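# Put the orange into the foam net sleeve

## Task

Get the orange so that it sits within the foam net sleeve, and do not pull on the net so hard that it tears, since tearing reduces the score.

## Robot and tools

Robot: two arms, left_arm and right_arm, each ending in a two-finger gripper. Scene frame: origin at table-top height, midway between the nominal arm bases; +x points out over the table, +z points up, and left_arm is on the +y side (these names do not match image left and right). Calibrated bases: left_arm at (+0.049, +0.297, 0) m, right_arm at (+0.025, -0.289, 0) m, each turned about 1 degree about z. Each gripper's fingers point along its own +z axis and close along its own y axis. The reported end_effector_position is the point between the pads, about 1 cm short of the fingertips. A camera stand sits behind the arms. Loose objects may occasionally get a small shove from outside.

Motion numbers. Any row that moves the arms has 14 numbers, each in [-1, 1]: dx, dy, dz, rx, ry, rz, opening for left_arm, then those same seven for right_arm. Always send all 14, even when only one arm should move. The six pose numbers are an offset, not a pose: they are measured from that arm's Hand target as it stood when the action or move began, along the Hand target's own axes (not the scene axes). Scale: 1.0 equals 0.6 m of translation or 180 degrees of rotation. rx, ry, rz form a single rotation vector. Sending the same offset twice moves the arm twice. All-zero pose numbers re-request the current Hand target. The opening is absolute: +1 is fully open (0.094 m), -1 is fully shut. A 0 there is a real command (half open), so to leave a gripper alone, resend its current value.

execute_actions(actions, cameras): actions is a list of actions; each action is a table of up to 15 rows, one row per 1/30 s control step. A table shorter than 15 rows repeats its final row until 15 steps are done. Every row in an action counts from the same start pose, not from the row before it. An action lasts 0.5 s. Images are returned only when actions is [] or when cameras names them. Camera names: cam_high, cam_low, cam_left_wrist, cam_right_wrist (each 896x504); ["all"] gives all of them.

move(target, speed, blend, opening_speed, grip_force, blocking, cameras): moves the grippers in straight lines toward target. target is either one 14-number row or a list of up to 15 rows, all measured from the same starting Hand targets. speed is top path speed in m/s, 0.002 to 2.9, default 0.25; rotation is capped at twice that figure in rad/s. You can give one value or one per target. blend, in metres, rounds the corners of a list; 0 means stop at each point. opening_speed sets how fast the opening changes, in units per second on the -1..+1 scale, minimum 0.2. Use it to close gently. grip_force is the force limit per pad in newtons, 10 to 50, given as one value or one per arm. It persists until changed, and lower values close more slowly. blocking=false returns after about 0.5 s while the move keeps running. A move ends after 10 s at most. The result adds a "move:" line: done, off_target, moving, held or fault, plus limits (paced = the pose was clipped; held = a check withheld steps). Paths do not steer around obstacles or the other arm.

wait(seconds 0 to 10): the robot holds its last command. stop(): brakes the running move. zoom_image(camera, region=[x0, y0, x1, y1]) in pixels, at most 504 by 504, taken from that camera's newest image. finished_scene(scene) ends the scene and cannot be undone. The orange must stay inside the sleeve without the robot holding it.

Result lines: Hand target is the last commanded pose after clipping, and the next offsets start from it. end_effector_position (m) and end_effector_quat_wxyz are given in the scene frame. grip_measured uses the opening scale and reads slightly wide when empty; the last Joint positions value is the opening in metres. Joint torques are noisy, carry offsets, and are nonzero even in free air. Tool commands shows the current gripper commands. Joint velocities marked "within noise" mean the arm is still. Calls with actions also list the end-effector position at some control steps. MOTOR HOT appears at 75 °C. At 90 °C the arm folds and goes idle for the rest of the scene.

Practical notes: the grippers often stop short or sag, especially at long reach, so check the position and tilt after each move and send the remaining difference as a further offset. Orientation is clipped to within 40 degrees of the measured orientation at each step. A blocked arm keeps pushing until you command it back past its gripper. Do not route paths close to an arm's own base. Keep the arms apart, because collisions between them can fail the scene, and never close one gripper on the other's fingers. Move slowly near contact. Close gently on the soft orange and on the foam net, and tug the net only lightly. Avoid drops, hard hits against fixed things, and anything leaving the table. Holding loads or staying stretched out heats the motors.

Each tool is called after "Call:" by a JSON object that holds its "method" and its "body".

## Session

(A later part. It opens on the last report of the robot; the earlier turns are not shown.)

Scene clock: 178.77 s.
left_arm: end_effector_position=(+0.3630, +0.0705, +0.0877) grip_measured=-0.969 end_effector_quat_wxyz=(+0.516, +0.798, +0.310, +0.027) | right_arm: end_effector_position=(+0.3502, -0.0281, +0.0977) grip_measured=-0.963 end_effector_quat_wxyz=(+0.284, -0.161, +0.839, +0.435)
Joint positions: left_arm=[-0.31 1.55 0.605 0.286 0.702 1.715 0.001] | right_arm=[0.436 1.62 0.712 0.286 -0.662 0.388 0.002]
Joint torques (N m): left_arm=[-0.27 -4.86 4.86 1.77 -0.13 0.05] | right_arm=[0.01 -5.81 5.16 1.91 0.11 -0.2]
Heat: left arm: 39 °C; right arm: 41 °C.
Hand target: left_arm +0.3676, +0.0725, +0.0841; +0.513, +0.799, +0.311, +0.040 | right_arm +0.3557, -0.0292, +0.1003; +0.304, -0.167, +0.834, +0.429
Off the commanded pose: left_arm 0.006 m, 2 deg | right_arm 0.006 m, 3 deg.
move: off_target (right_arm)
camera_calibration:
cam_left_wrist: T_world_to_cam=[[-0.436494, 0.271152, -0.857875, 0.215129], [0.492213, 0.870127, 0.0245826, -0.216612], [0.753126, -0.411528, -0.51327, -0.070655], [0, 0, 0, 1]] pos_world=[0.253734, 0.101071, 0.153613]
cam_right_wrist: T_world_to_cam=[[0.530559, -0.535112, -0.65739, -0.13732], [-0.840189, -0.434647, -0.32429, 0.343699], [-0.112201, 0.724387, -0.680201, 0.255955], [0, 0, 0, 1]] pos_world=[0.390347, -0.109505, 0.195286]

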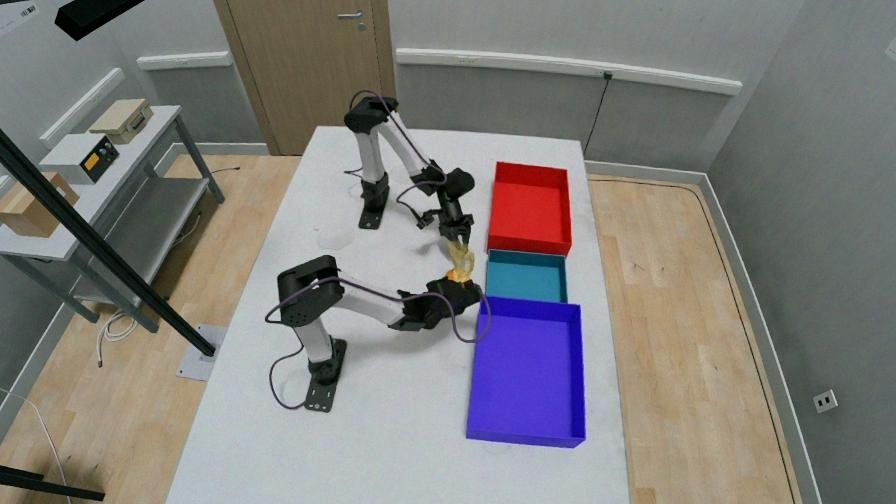

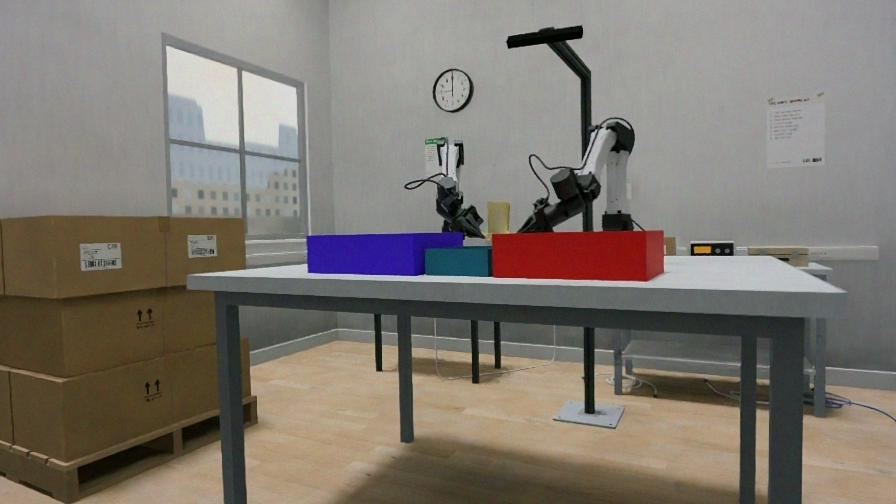

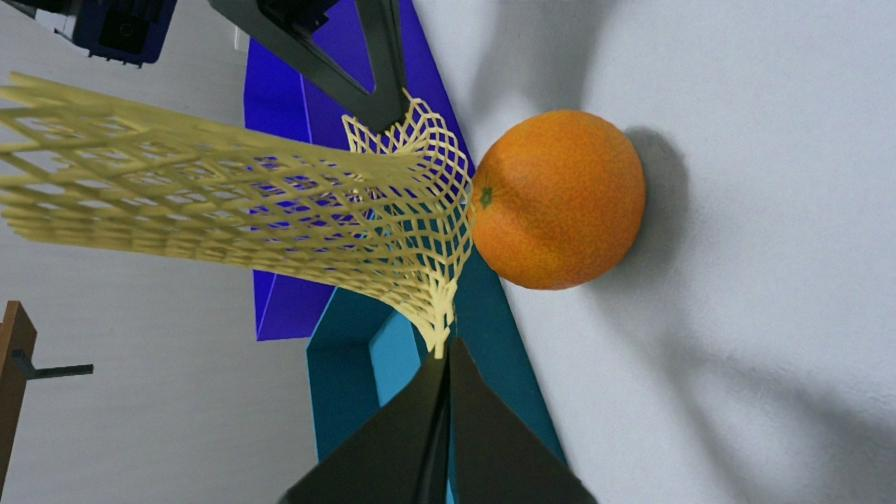

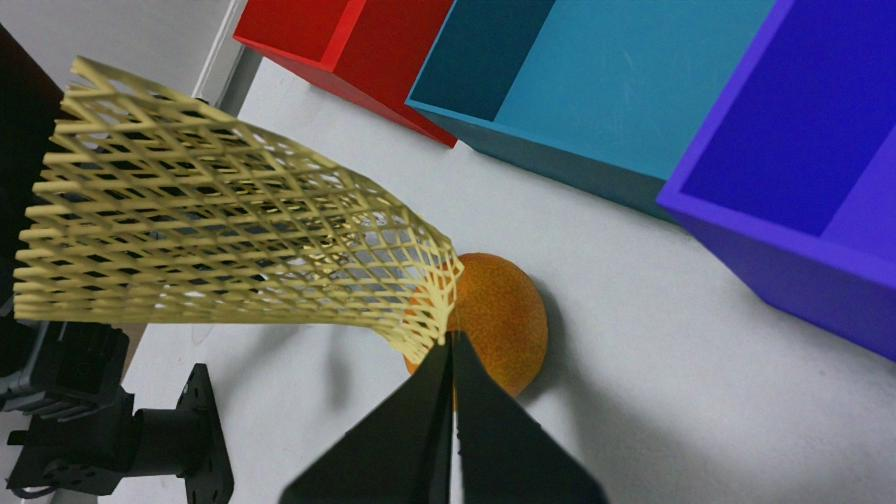

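Call:
{"method": "move", "body": {"target": [0.00237, -0.05442, 0.02498, 0, 0, 0, -1, 0.04812, -0.03053, 0.0185, 0, 0, 0, -1], "speed": 0.06, "cameras": ["all"]}}

Scene clock: 237.60 s.
left_arm: end_effector_position=(+0.3566, +0.0677, +0.0549) grip_measured=-0.969 end_effector_quat_wxyz=(+0.519, +0.799, +0.301, +0.032) | right_arm: end_effector_position=(+0.3440, -0.0291, +0.0666) grip_measured=-0.963 end_effector_quat_wxyz=(+0.290, -0.165, +0.835, +0.437)
Joint positions: left_arm=[-0.327 1.659 0.519 0.5 0.691 1.715 0.001] | right_arm=[0.44 1.705 0.623 0.476 -0.66 0.388 0.002]
Joint torques (N m): left_arm=[-0.23 -4.83 3.96 1.72 -0.16 -0.11] | right_arm=[0.1 -5.67 4.19 1.84 0.13 -0.25]
Heat: left arm: 38 °C; right arm: 39 °C.
Hand target: left_arm +0.3596, +0.0705, +0.0491; +0.513, +0.799, +0.311, +0.040 | right_arm +0.3476, -0.0312, +0.0653; +0.304, -0.167, +0.834, +0.429
Off the commanded pose: left_arm 0.007 m, 2 deg | right_arm 0.004 m, 2 deg.
move: done
camera_calibration:
cam_left_wrist: T_world_to_cam=[[-0.417415, 0.274742, -0.866188, 0.178313], [0.498822, 0.866025, 0.0343092, -0.212905], [0.759567, -0.417752, -0.498539, -0.0864895], [0, 0, 0, 1]] pos_world=[0.246327, 0.0992598, 0.118639]
cam_right_wrist: T_world_to_cam=[[0.542687, -0.529277, -0.652193, -0.159256], [-0.833477, -0.435442, -0.340157, 0.326693], [-0.103955, 0.728187, -0.677449, 0.231919], [0, 0, 0, 1]] pos_world=[0.382826, -0.110915, 0.164375]

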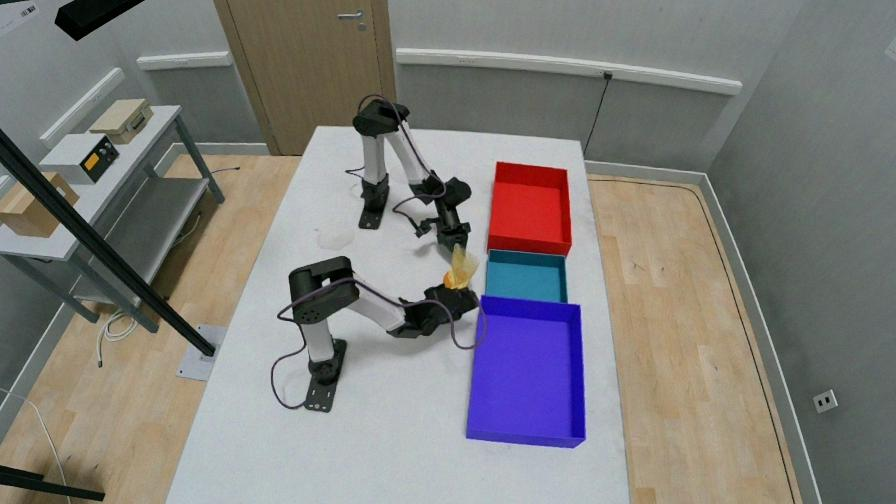

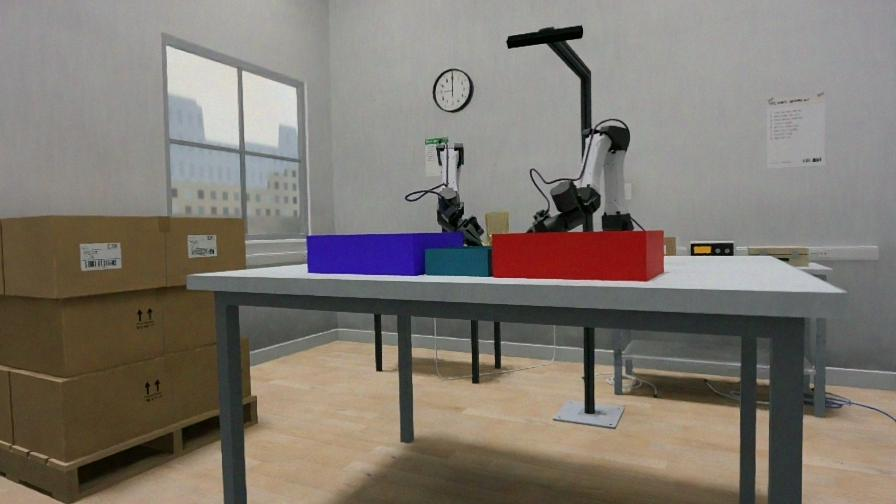

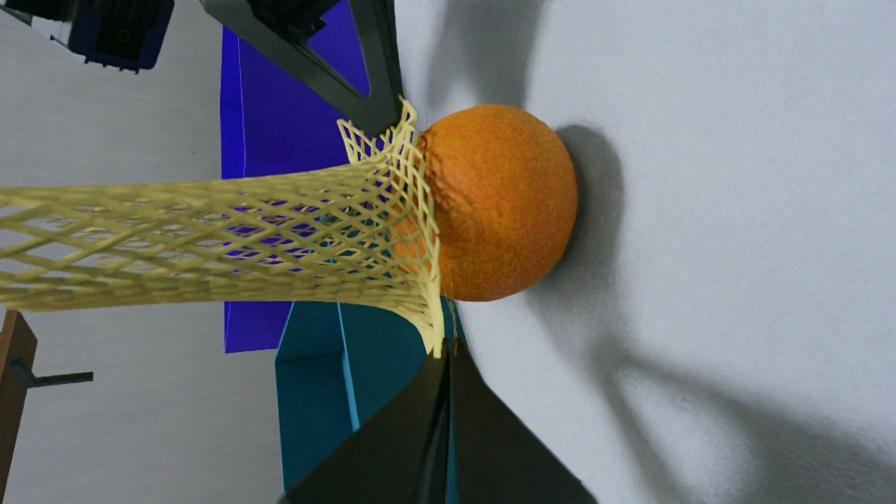

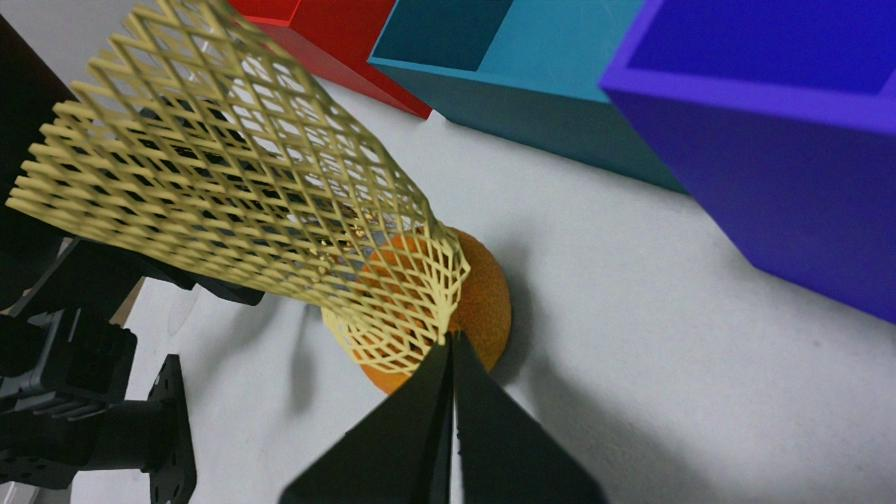

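Call:
{"method": "zoom_image", "body": {"camera": "cam_left_wrist", "region": [320, 70, 620, 370]}}

Call:
{"method": "zoom_image", "body": {"camera": "cam_right_wrist", "region": [300, 180, 560, 420]}}

Call:
{"method": "zoom_image", "body": {"camera": "cam_high", "region": [430, 225, 500, 305]}}

Call:
{"method": "zoom_image", "body": {"camera": "cam_low", "region": [430, 190, 570, 280]}}

Scaled by 1.680.

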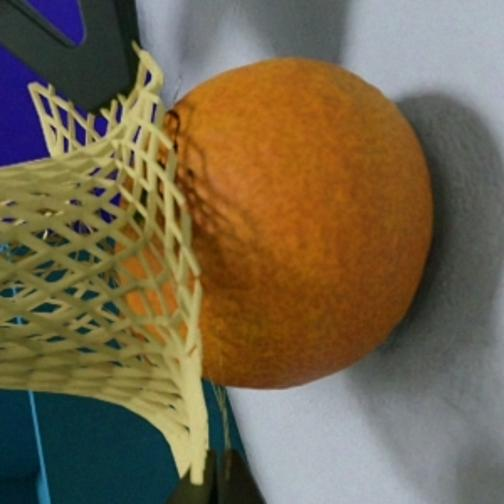

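Scaled by 1.938.

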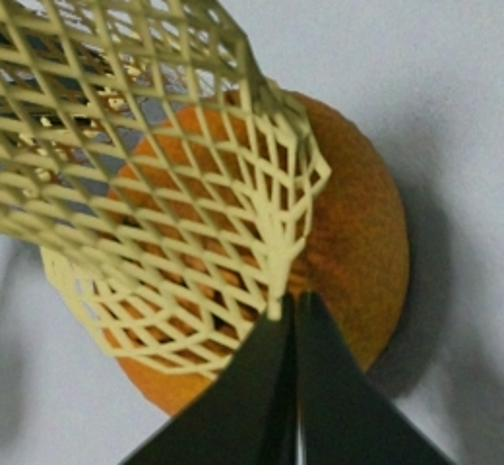

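Scaled by 6.300.

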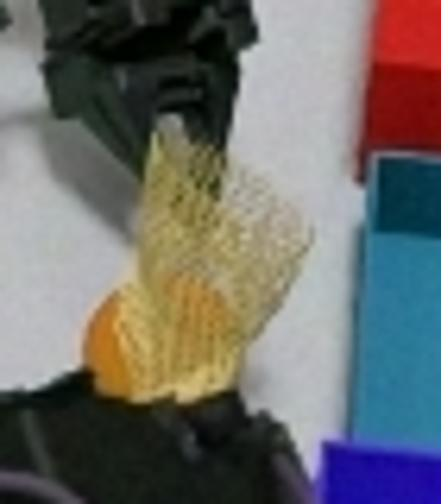

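Scaled by 3.600.

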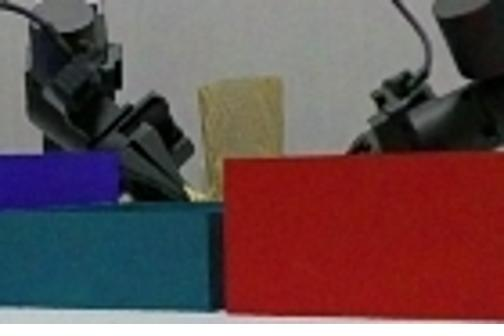

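Call:
{"method": "move", "body": {"target": [[-0.0051, 0.01689, -0.0094, 0, 0, 0, -1, -0.01301, 0.01228, -0.00894, 0, 0, 0, -1], [-0.01581, 0.01082, -0.01451, 0, 0, 0, -1, -0.00288, 0.01948, -0.01378, 0, 0, 0, -1], [-0.00561, -0.02298, 0.0043, 0, 0, 0, -1, 0.02312, -0.00508, 0.00408, 0, 0, 0, -1]], "speed": 0.05, "blend": 0.004, "cameras": ["cam_high", "cam_left_wrist", "cam_right_wrist"]}}

Scene clock: 284.87 s.
left_arm: end_effector_position=(+0.3495, +0.0673, +0.0442) grip_measured=-0.969 end_effector_quat_wxyz=(+0.521, +0.800, +0.296, +0.036) | right_arm: end_effector_position=(+0.3368, -0.0285, +0.0559) grip_measured=-0.963 end_effector_quat_wxyz=(+0.295, -0.170, +0.833, +0.437)
Joint positions: left_arm=[-0.338 1.689 0.473 0.589 0.684 1.715 0.001] | right_arm=[0.453 1.729 0.577 0.559 -0.651 0.388 0.002]
Joint torques (N m): left_arm=[-0.28 -4.7 3.6 1.67 -0.19 -0.21] | right_arm=[0.14 -5.34 4.1 1.77 0.16 -0.06]
Heat: left arm: 37 °C; right arm: 38 °C.
Hand target: left_arm +0.3516, +0.0705, +0.0370; +0.513, +0.799, +0.311, +0.040 | right_arm +0.3396, -0.0312, +0.0533; +0.304, -0.167, +0.834, +0.429
Off the commanded pose: left_arm 0.008 m, 2 deg | right_arm 0.005 m, 1 deg.
move: done
camera_calibration:
cam_left_wrist: T_world_to_cam=[[-0.404775, 0.276593, -0.871581, 0.161881], [0.50227, 0.863746, 0.0408447, -0.209881], [0.764122, -0.421236, -0.488547, -0.0884423], [0, 0, 0, 1]] pos_world=[0.238523, 0.0992538, 0.106457]
cam_right_wrist: T_world_to_cam=[[0.553803, -0.526526, -0.645037, -0.166165], [-0.826823, -0.439224, -0.35135, 0.315544], [-0.0983206, 0.72791, -0.678587, 0.221621], [0, 0, 0, 1]] pos_world=[0.374712, -0.110216, 0.154073]
Images, in order (width x height): cam_high 896x504, cam_left_wrist 896x504, cam_right_wrist 896x504.

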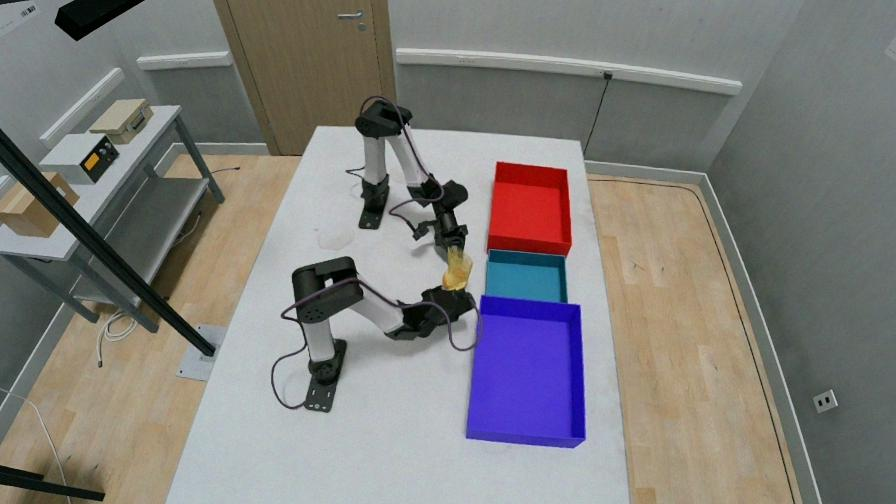

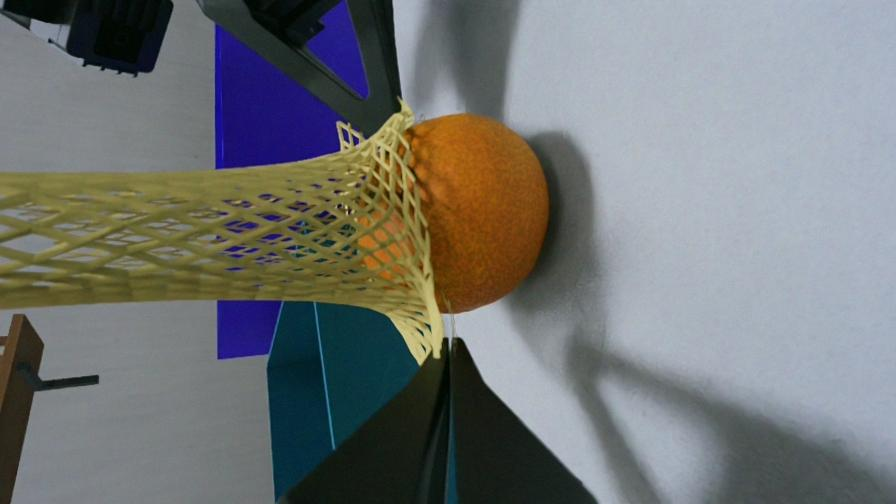

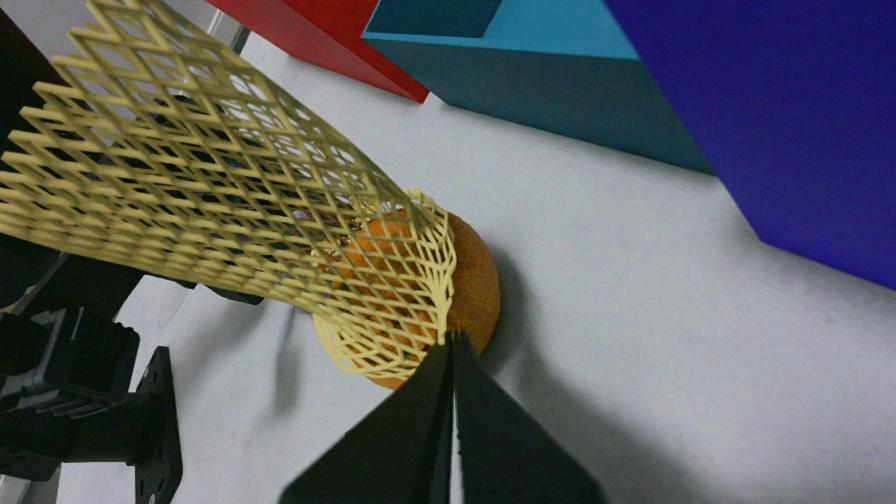

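Call:
{"method": "zoom_image", "body": {"camera": "cam_left_wrist", "region": [320, 80, 600, 370]}}

Call:
{"method": "zoom_image", "body": {"camera": "cam_right_wrist", "region": [280, 170, 540, 420]}}

Call:
{"method": "zoom_image", "body": {"camera": "cam_high", "region": [425, 225, 495, 305]}}

Scaled by 1.738.

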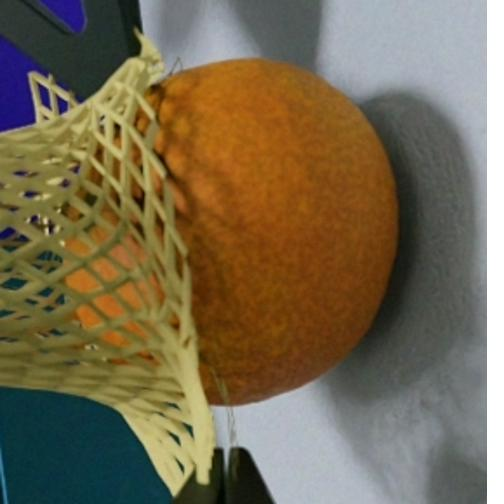

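Scaled by 1.938.

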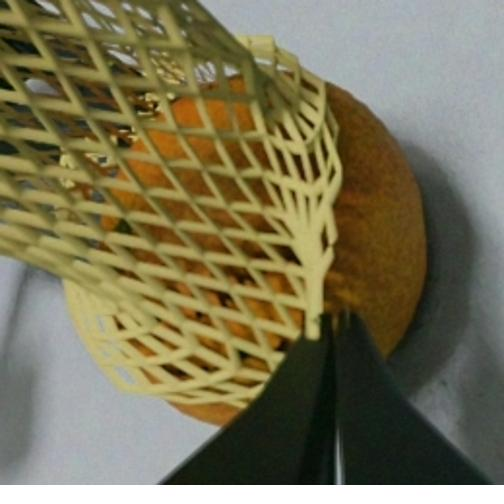

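Scaled by 6.300.

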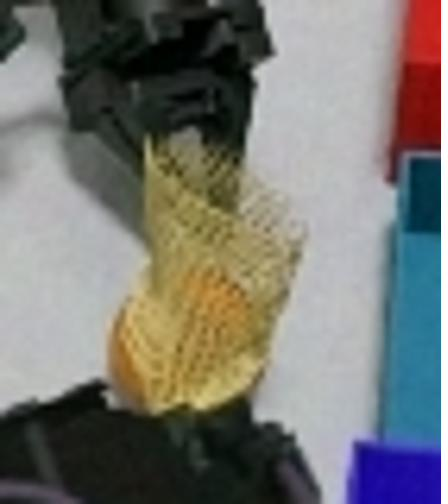

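Call:
{"method": "move", "body": {"target": [0.00638, -0.02112, 0.01176, 0, 0, 0, -1, 0.01626, -0.01535, 0.01117, 0, 0, 0, -1], "speed": 0.04, "cameras": ["cam_high", "cam_left_wrist", "cam_right_wrist"]}}

Scene clock: 315.67 s.
left_arm: end_effector_position=(+0.3512, +0.0666, +0.0320) grip_measured=-0.969 end_effector_quat_wxyz=(+0.524, +0.799, +0.293, +0.040) | right_arm: end_effector_position=(+0.3372, -0.0273, +0.0442) grip_measured=-0.963 end_effector_quat_wxyz=(+0.299, -0.173, +0.829, +0.440)
Joint positions: left_arm=[-0.338 1.761 0.46 0.687 0.684 1.715 0.001] | right_arm=[0.453 1.791 0.56 0.651 -0.657 0.388 0.002]
Joint torques (N m): left_arm=[-0.27 -4.7 3.12 1.59 -0.18 -0.2] | right_arm=[-0.18 -5.12 3.33 1.7 0.17 -0.08]
Heat: left arm: 37 °C; right arm: 38 °C.
Hand target: left_arm +0.3516, +0.0705, +0.0220; +0.513, +0.799, +0.311, +0.040 | right_arm +0.3396, -0.0312, +0.0383; +0.304, -0.167, +0.834, +0.429
Off the commanded pose: left_arm 0.011 m, 2 deg | right_arm 0.007 m, 2 deg.
move: off_target (left_arm)
camera_calibration:
cam_left_wrist: T_world_to_cam=[[-0.394682, 0.272856, -0.877369, 0.149048], [0.501835, 0.863898, 0.0429169, -0.209586], [0.769667, -0.423356, -0.477894, -0.0981175], [0, 0, 0, 1]] pos_world=[0.239522, 0.098854, 0.092875]
cam_right_wrist: T_world_to_cam=[[0.563565, -0.517958, -0.643517, -0.176477], [-0.820648, -0.440167, -0.364404, 0.3108], [-0.094509, 0.733466, -0.673124, 0.2115], [0, 0, 0, 1]] pos_world=[0.374502, -0.109731, 0.142057]
Images, in order (width x height): cam_high 896x504, cam_left_wrist 896x504, cam_right_wrist 896x504.

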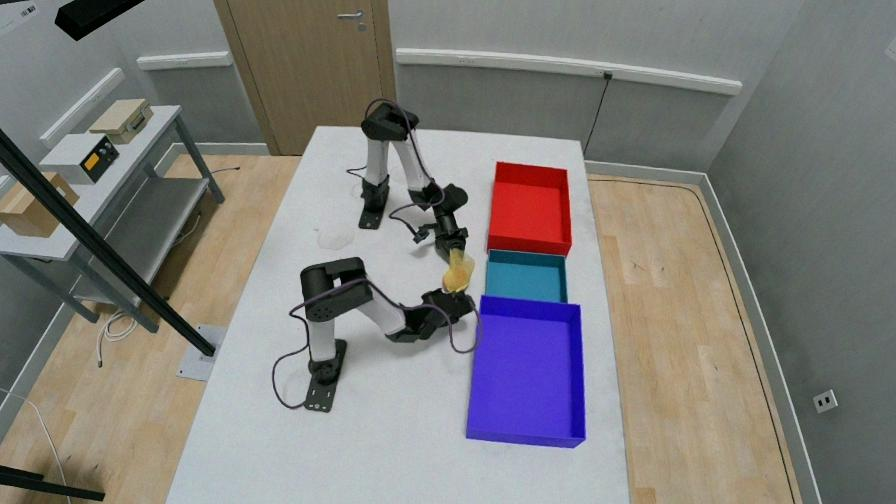

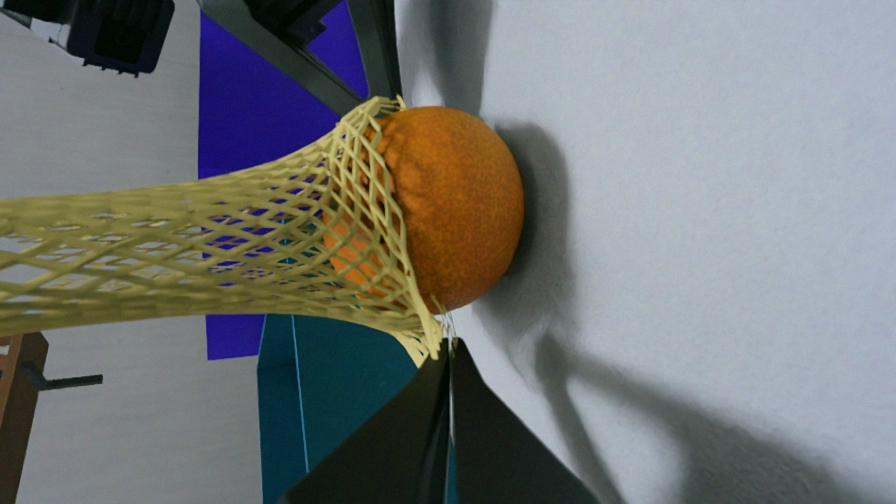

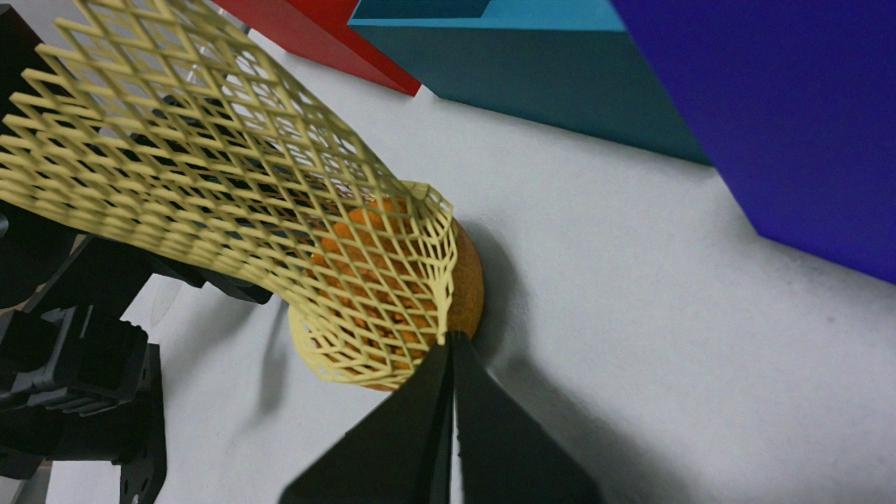

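Call:
{"method": "zoom_image", "body": {"camera": "cam_left_wrist", "region": [290, 80, 560, 370]}}

Call:
{"method": "zoom_image", "body": {"camera": "cam_right_wrist", "region": [260, 160, 520, 420]}}

Call:
{"method": "zoom_image", "body": {"camera": "cam_high", "region": [425, 225, 495, 305]}}

Scaled by 1.738.

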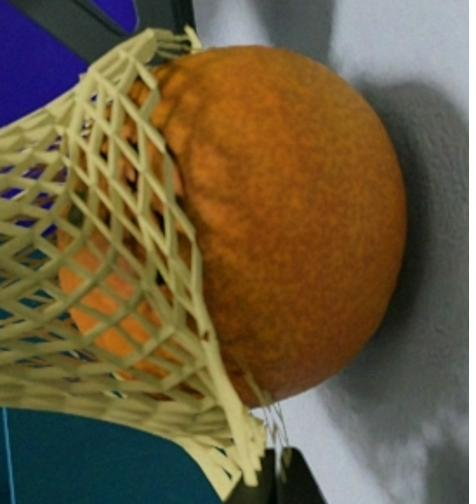

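Scaled by 1.938.

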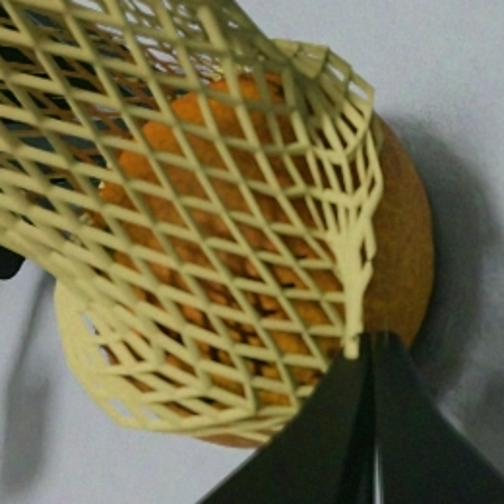

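Scaled by 6.300.

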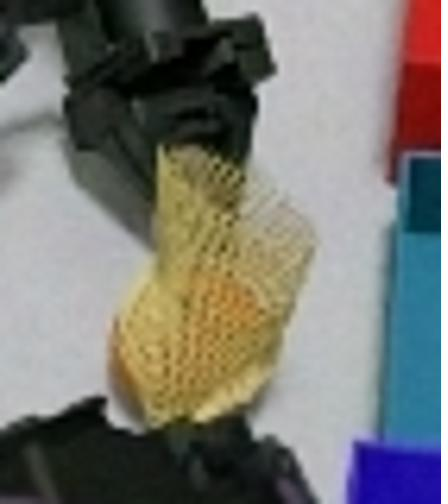

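Call:
{"method": "zoom_image", "body": {"camera": "cam_left_wrist", "region": [390, 270, 490, 360]}}

Call:
{"method": "zoom_image", "body": {"camera": "cam_right_wrist", "region": [390, 170, 500, 360]}}

Scaled by 5.040.

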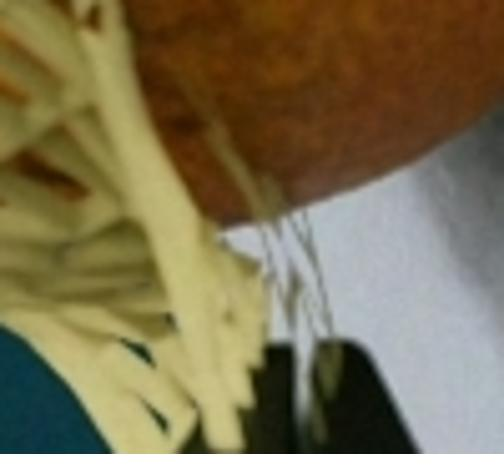

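Scaled by 2.653.

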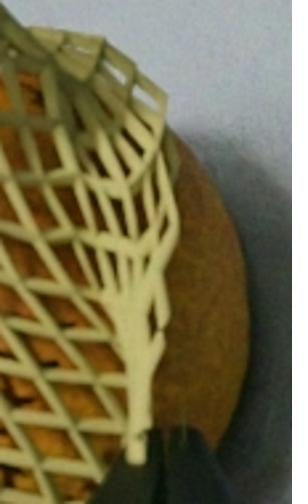

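Call:
{"method": "move", "body": {"target": [0.00638, -0.02112, 0.01176, 0, 0, 0, -1, 0.01626, -0.01535, 0.01117, 0, 0, 0, -1], "speed": 0.04, "cameras": ["cam_high", "cam_left_wrist", "cam_right_wrist"]}}

Scene clock: 339.33 s.
left_arm: end_effector_position=(+0.3511, +0.0656, +0.0190) grip_measured=-0.970 end_effector_quat_wxyz=(+0.528, +0.798, +0.289, +0.040) | right_arm: end_effector_position=(+0.3376, -0.0272, +0.0296) grip_measured=-0.965 end_effector_quat_wxyz=(+0.300, -0.173, +0.828, +0.441)
Joint positions: left_arm=[-0.338 1.84 0.449 0.783 0.691 1.715 0.001] | right_arm=[0.453 1.86 0.548 0.735 -0.657 0.388 0.002]
Joint torques (N m): left_arm=[-0.27 -4.75 2.7 1.55 -0.18 -0.2] | right_arm=[-0.05 -5.44 3.08 1.65 0.17 -0.13]
Heat: left arm: 36 °C; right arm: 38 °C.
Hand target: left_arm +0.3516, +0.0705, +0.0070; +0.513, +0.799, +0.311, +0.040 | right_arm +0.3396, -0.0312, +0.0233; +0.304, -0.167, +0.834, +0.429
Off the commanded pose: left_arm 0.013 m, 3 deg | right_arm 0.008 m, 2 deg.
move: off_target (left_arm)
camera_calibration:
cam_left_wrist: T_world_to_cam=[[-0.388028, 0.269265, -0.881437, 0.13593], [0.506979, 0.861037, 0.0398499, -0.209677], [0.76968, -0.431407, -0.470618, -0.104291], [0, 0, 0, 1]] pos_world=[0.239317, 0.0989463, 0.0790876]
cam_right_wrist: T_world_to_cam=[[0.565358, -0.517118, -0.642619, -0.186571], [-0.819624, -0.439719, -0.367239, 0.305627], [-0.0926663, 0.734327, -0.672441, 0.200925], [0, 0, 0, 1]] pos_world=[0.374598, -0.109634, 0.127454]
Images, in order (width x height): cam_high 896x504, cam_left_wrist 896x504, cam_right_wrist 896x504.

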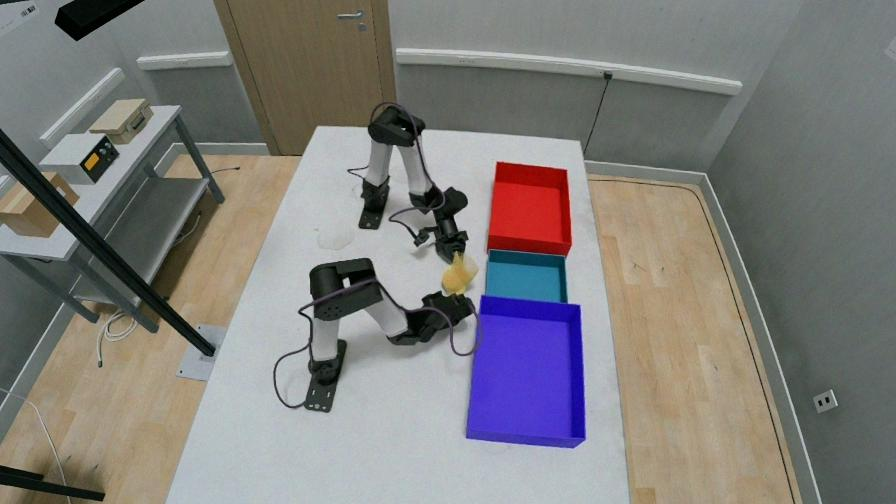

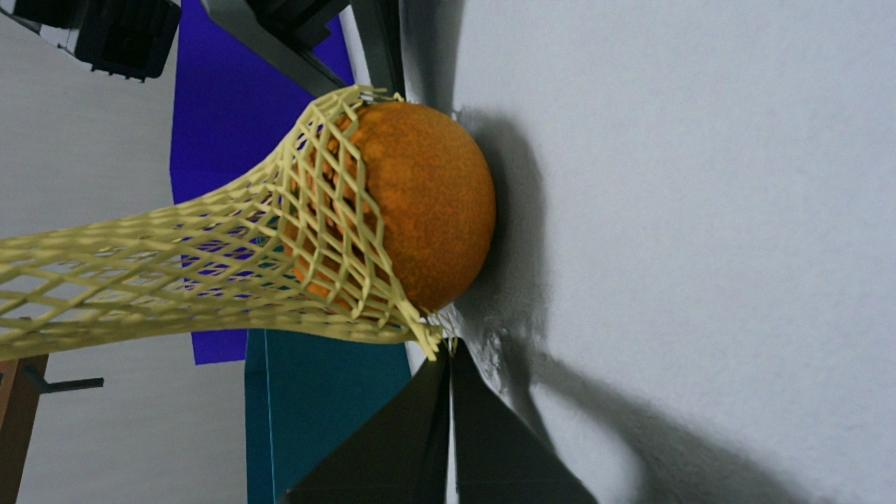

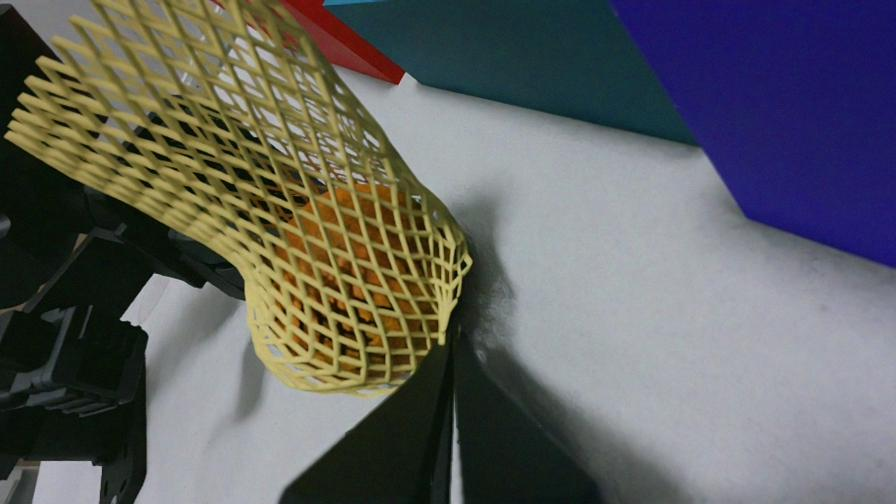

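Call:
{"method": "zoom_image", "body": {"camera": "cam_left_wrist", "region": [260, 70, 530, 370]}}

Call:
{"method": "zoom_image", "body": {"camera": "cam_right_wrist", "region": [220, 150, 500, 420]}}

Call:
{"method": "zoom_image", "body": {"camera": "cam_high", "region": [425, 225, 495, 305]}}

Scaled by 1.680.

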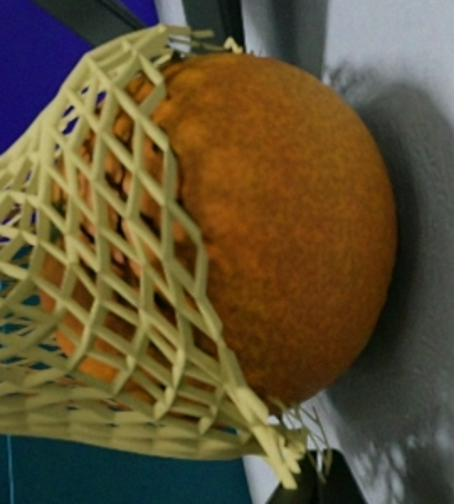

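Scaled by 1.800.

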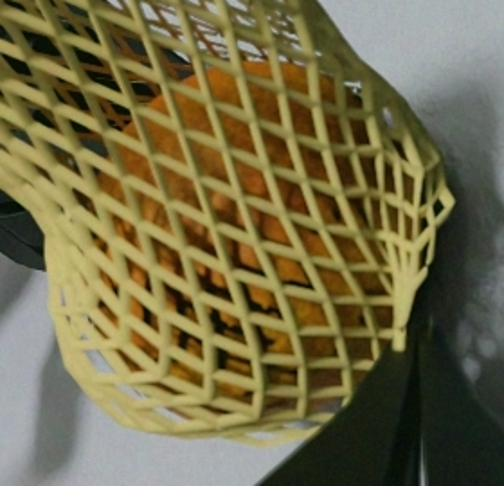

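Scaled by 6.300.

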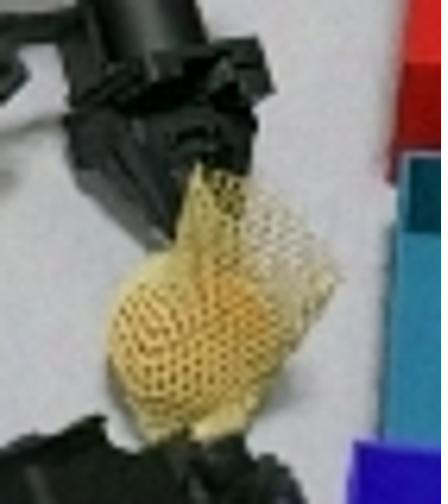

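Call:
{"method": "move", "body": {"target": [-0.00244, -0.01788, 0.00465, 0, 0, 0, -1, 0.01717, -0.00573, 0.00442, 0, 0, 0, -1], "speed": 0.03, "cameras": ["cam_high", "cam_left_wrist", "cam_right_wrist"]}}

Scene clock: 373.30 s.
left_arm: end_effector_position=(+0.3490, +0.0640, +0.0161) grip_measured=-0.970 end_effector_quat_wxyz=(+0.537, +0.795, +0.279, +0.049) | right_arm: end_effector_position=(+0.3324, -0.0263, +0.0213) grip_measured=-0.966 end_effector_quat_wxyz=(+0.302, -0.178, +0.825, +0.443)
Joint positions: left_arm=[-0.344 1.878 0.426 0.878 0.691 1.715 0.001] | right_arm=[0.46 1.897 0.523 0.806 -0.657 0.388 0.002]
Joint torques (N m): left_arm=[-0.34 -4.22 2.24 1.37 -0.26 -0.26] | right_arm=[0.16 -5.3 2.93 1.66 0.2 -0.08]
Heat: left arm: 36 °C; right arm: 39 °C.
Hand target: left_arm +0.3466, +0.0705, -0.0030; +0.513, +0.799, +0.311, +0.040 | right_arm +0.3346, -0.0312, +0.0133; +0.304, -0.167, +0.834, +0.429
Off the commanded pose: left_arm 0.020 m, 5 deg | right_arm 0.010 m, 2 deg.
move: off_target (left_arm)
camera_calibration:
cam_left_wrist: T_world_to_cam=[[-0.358329, 0.261038, -0.896359, 0.123312], [0.510928, 0.858406, 0.0457361, -0.208437], [0.781379, -0.441587, -0.440963, -0.108687], [0, 0, 0, 1]] pos_world=[0.235609, 0.0987396, 0.072138]
cam_right_wrist: T_world_to_cam=[[0.574681, -0.510242, -0.63984, -0.191464], [-0.813116, -0.44451, -0.375836, 0.296718], [-0.0926477, 0.73625, -0.670338, 0.194284], [0, 0, 0, 1]] pos_world=[0.369297, -0.108841, 0.119247]
Images, in order (width x height): cam_high 896x504, cam_left_wrist 896x504, cam_right_wrist 896x504.

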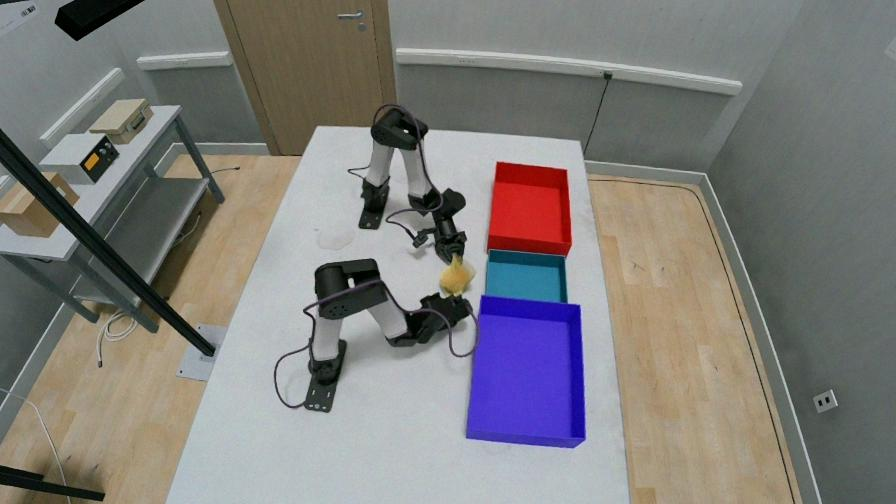

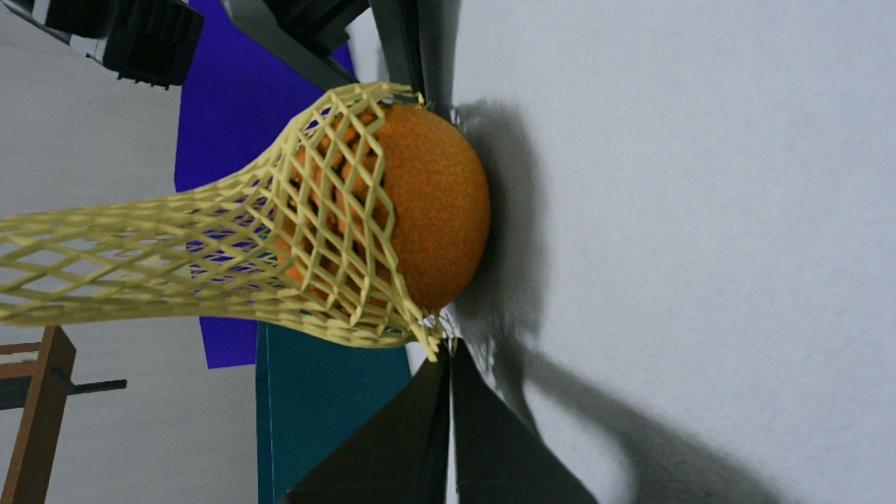

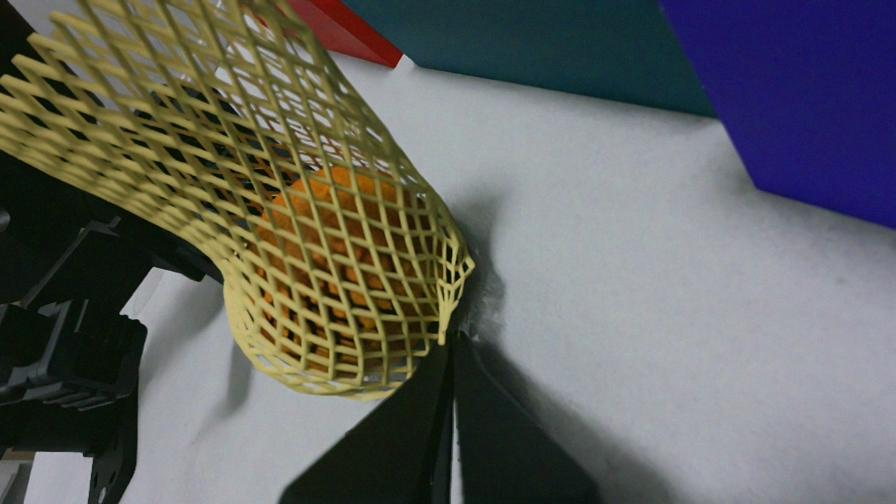

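Call:
{"method": "zoom_image", "body": {"camera": "cam_high", "region": [425, 235, 495, 305]}}

Call:
{"method": "zoom_image", "body": {"camera": "cam_left_wrist", "region": [250, 70, 530, 370]}}

Call:
{"method": "zoom_image", "body": {"camera": "cam_right_wrist", "region": [200, 140, 500, 420]}}

Scaled by 7.200.

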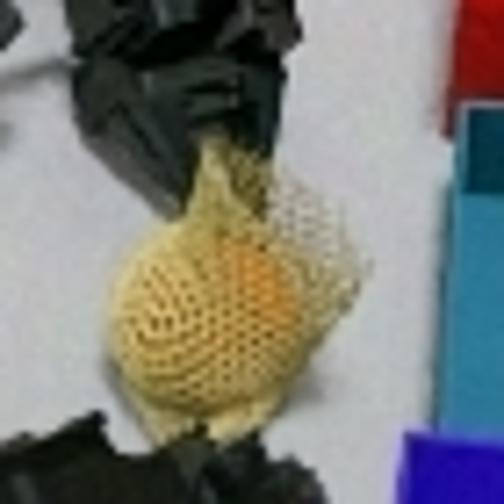

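Scaled by 1.680.

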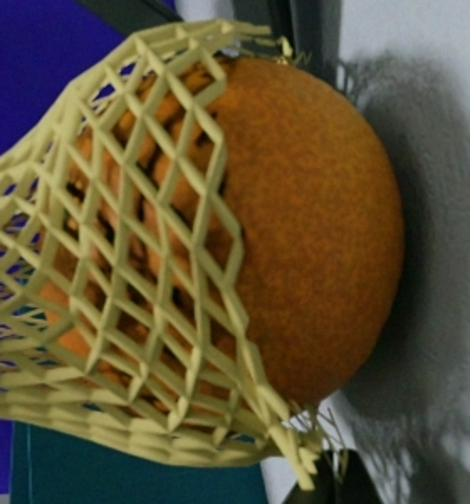

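Scaled by 1.680.

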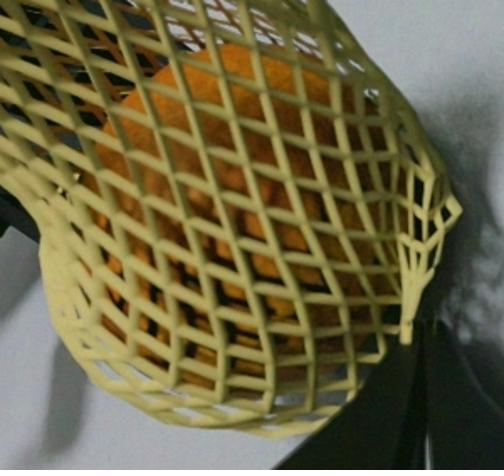

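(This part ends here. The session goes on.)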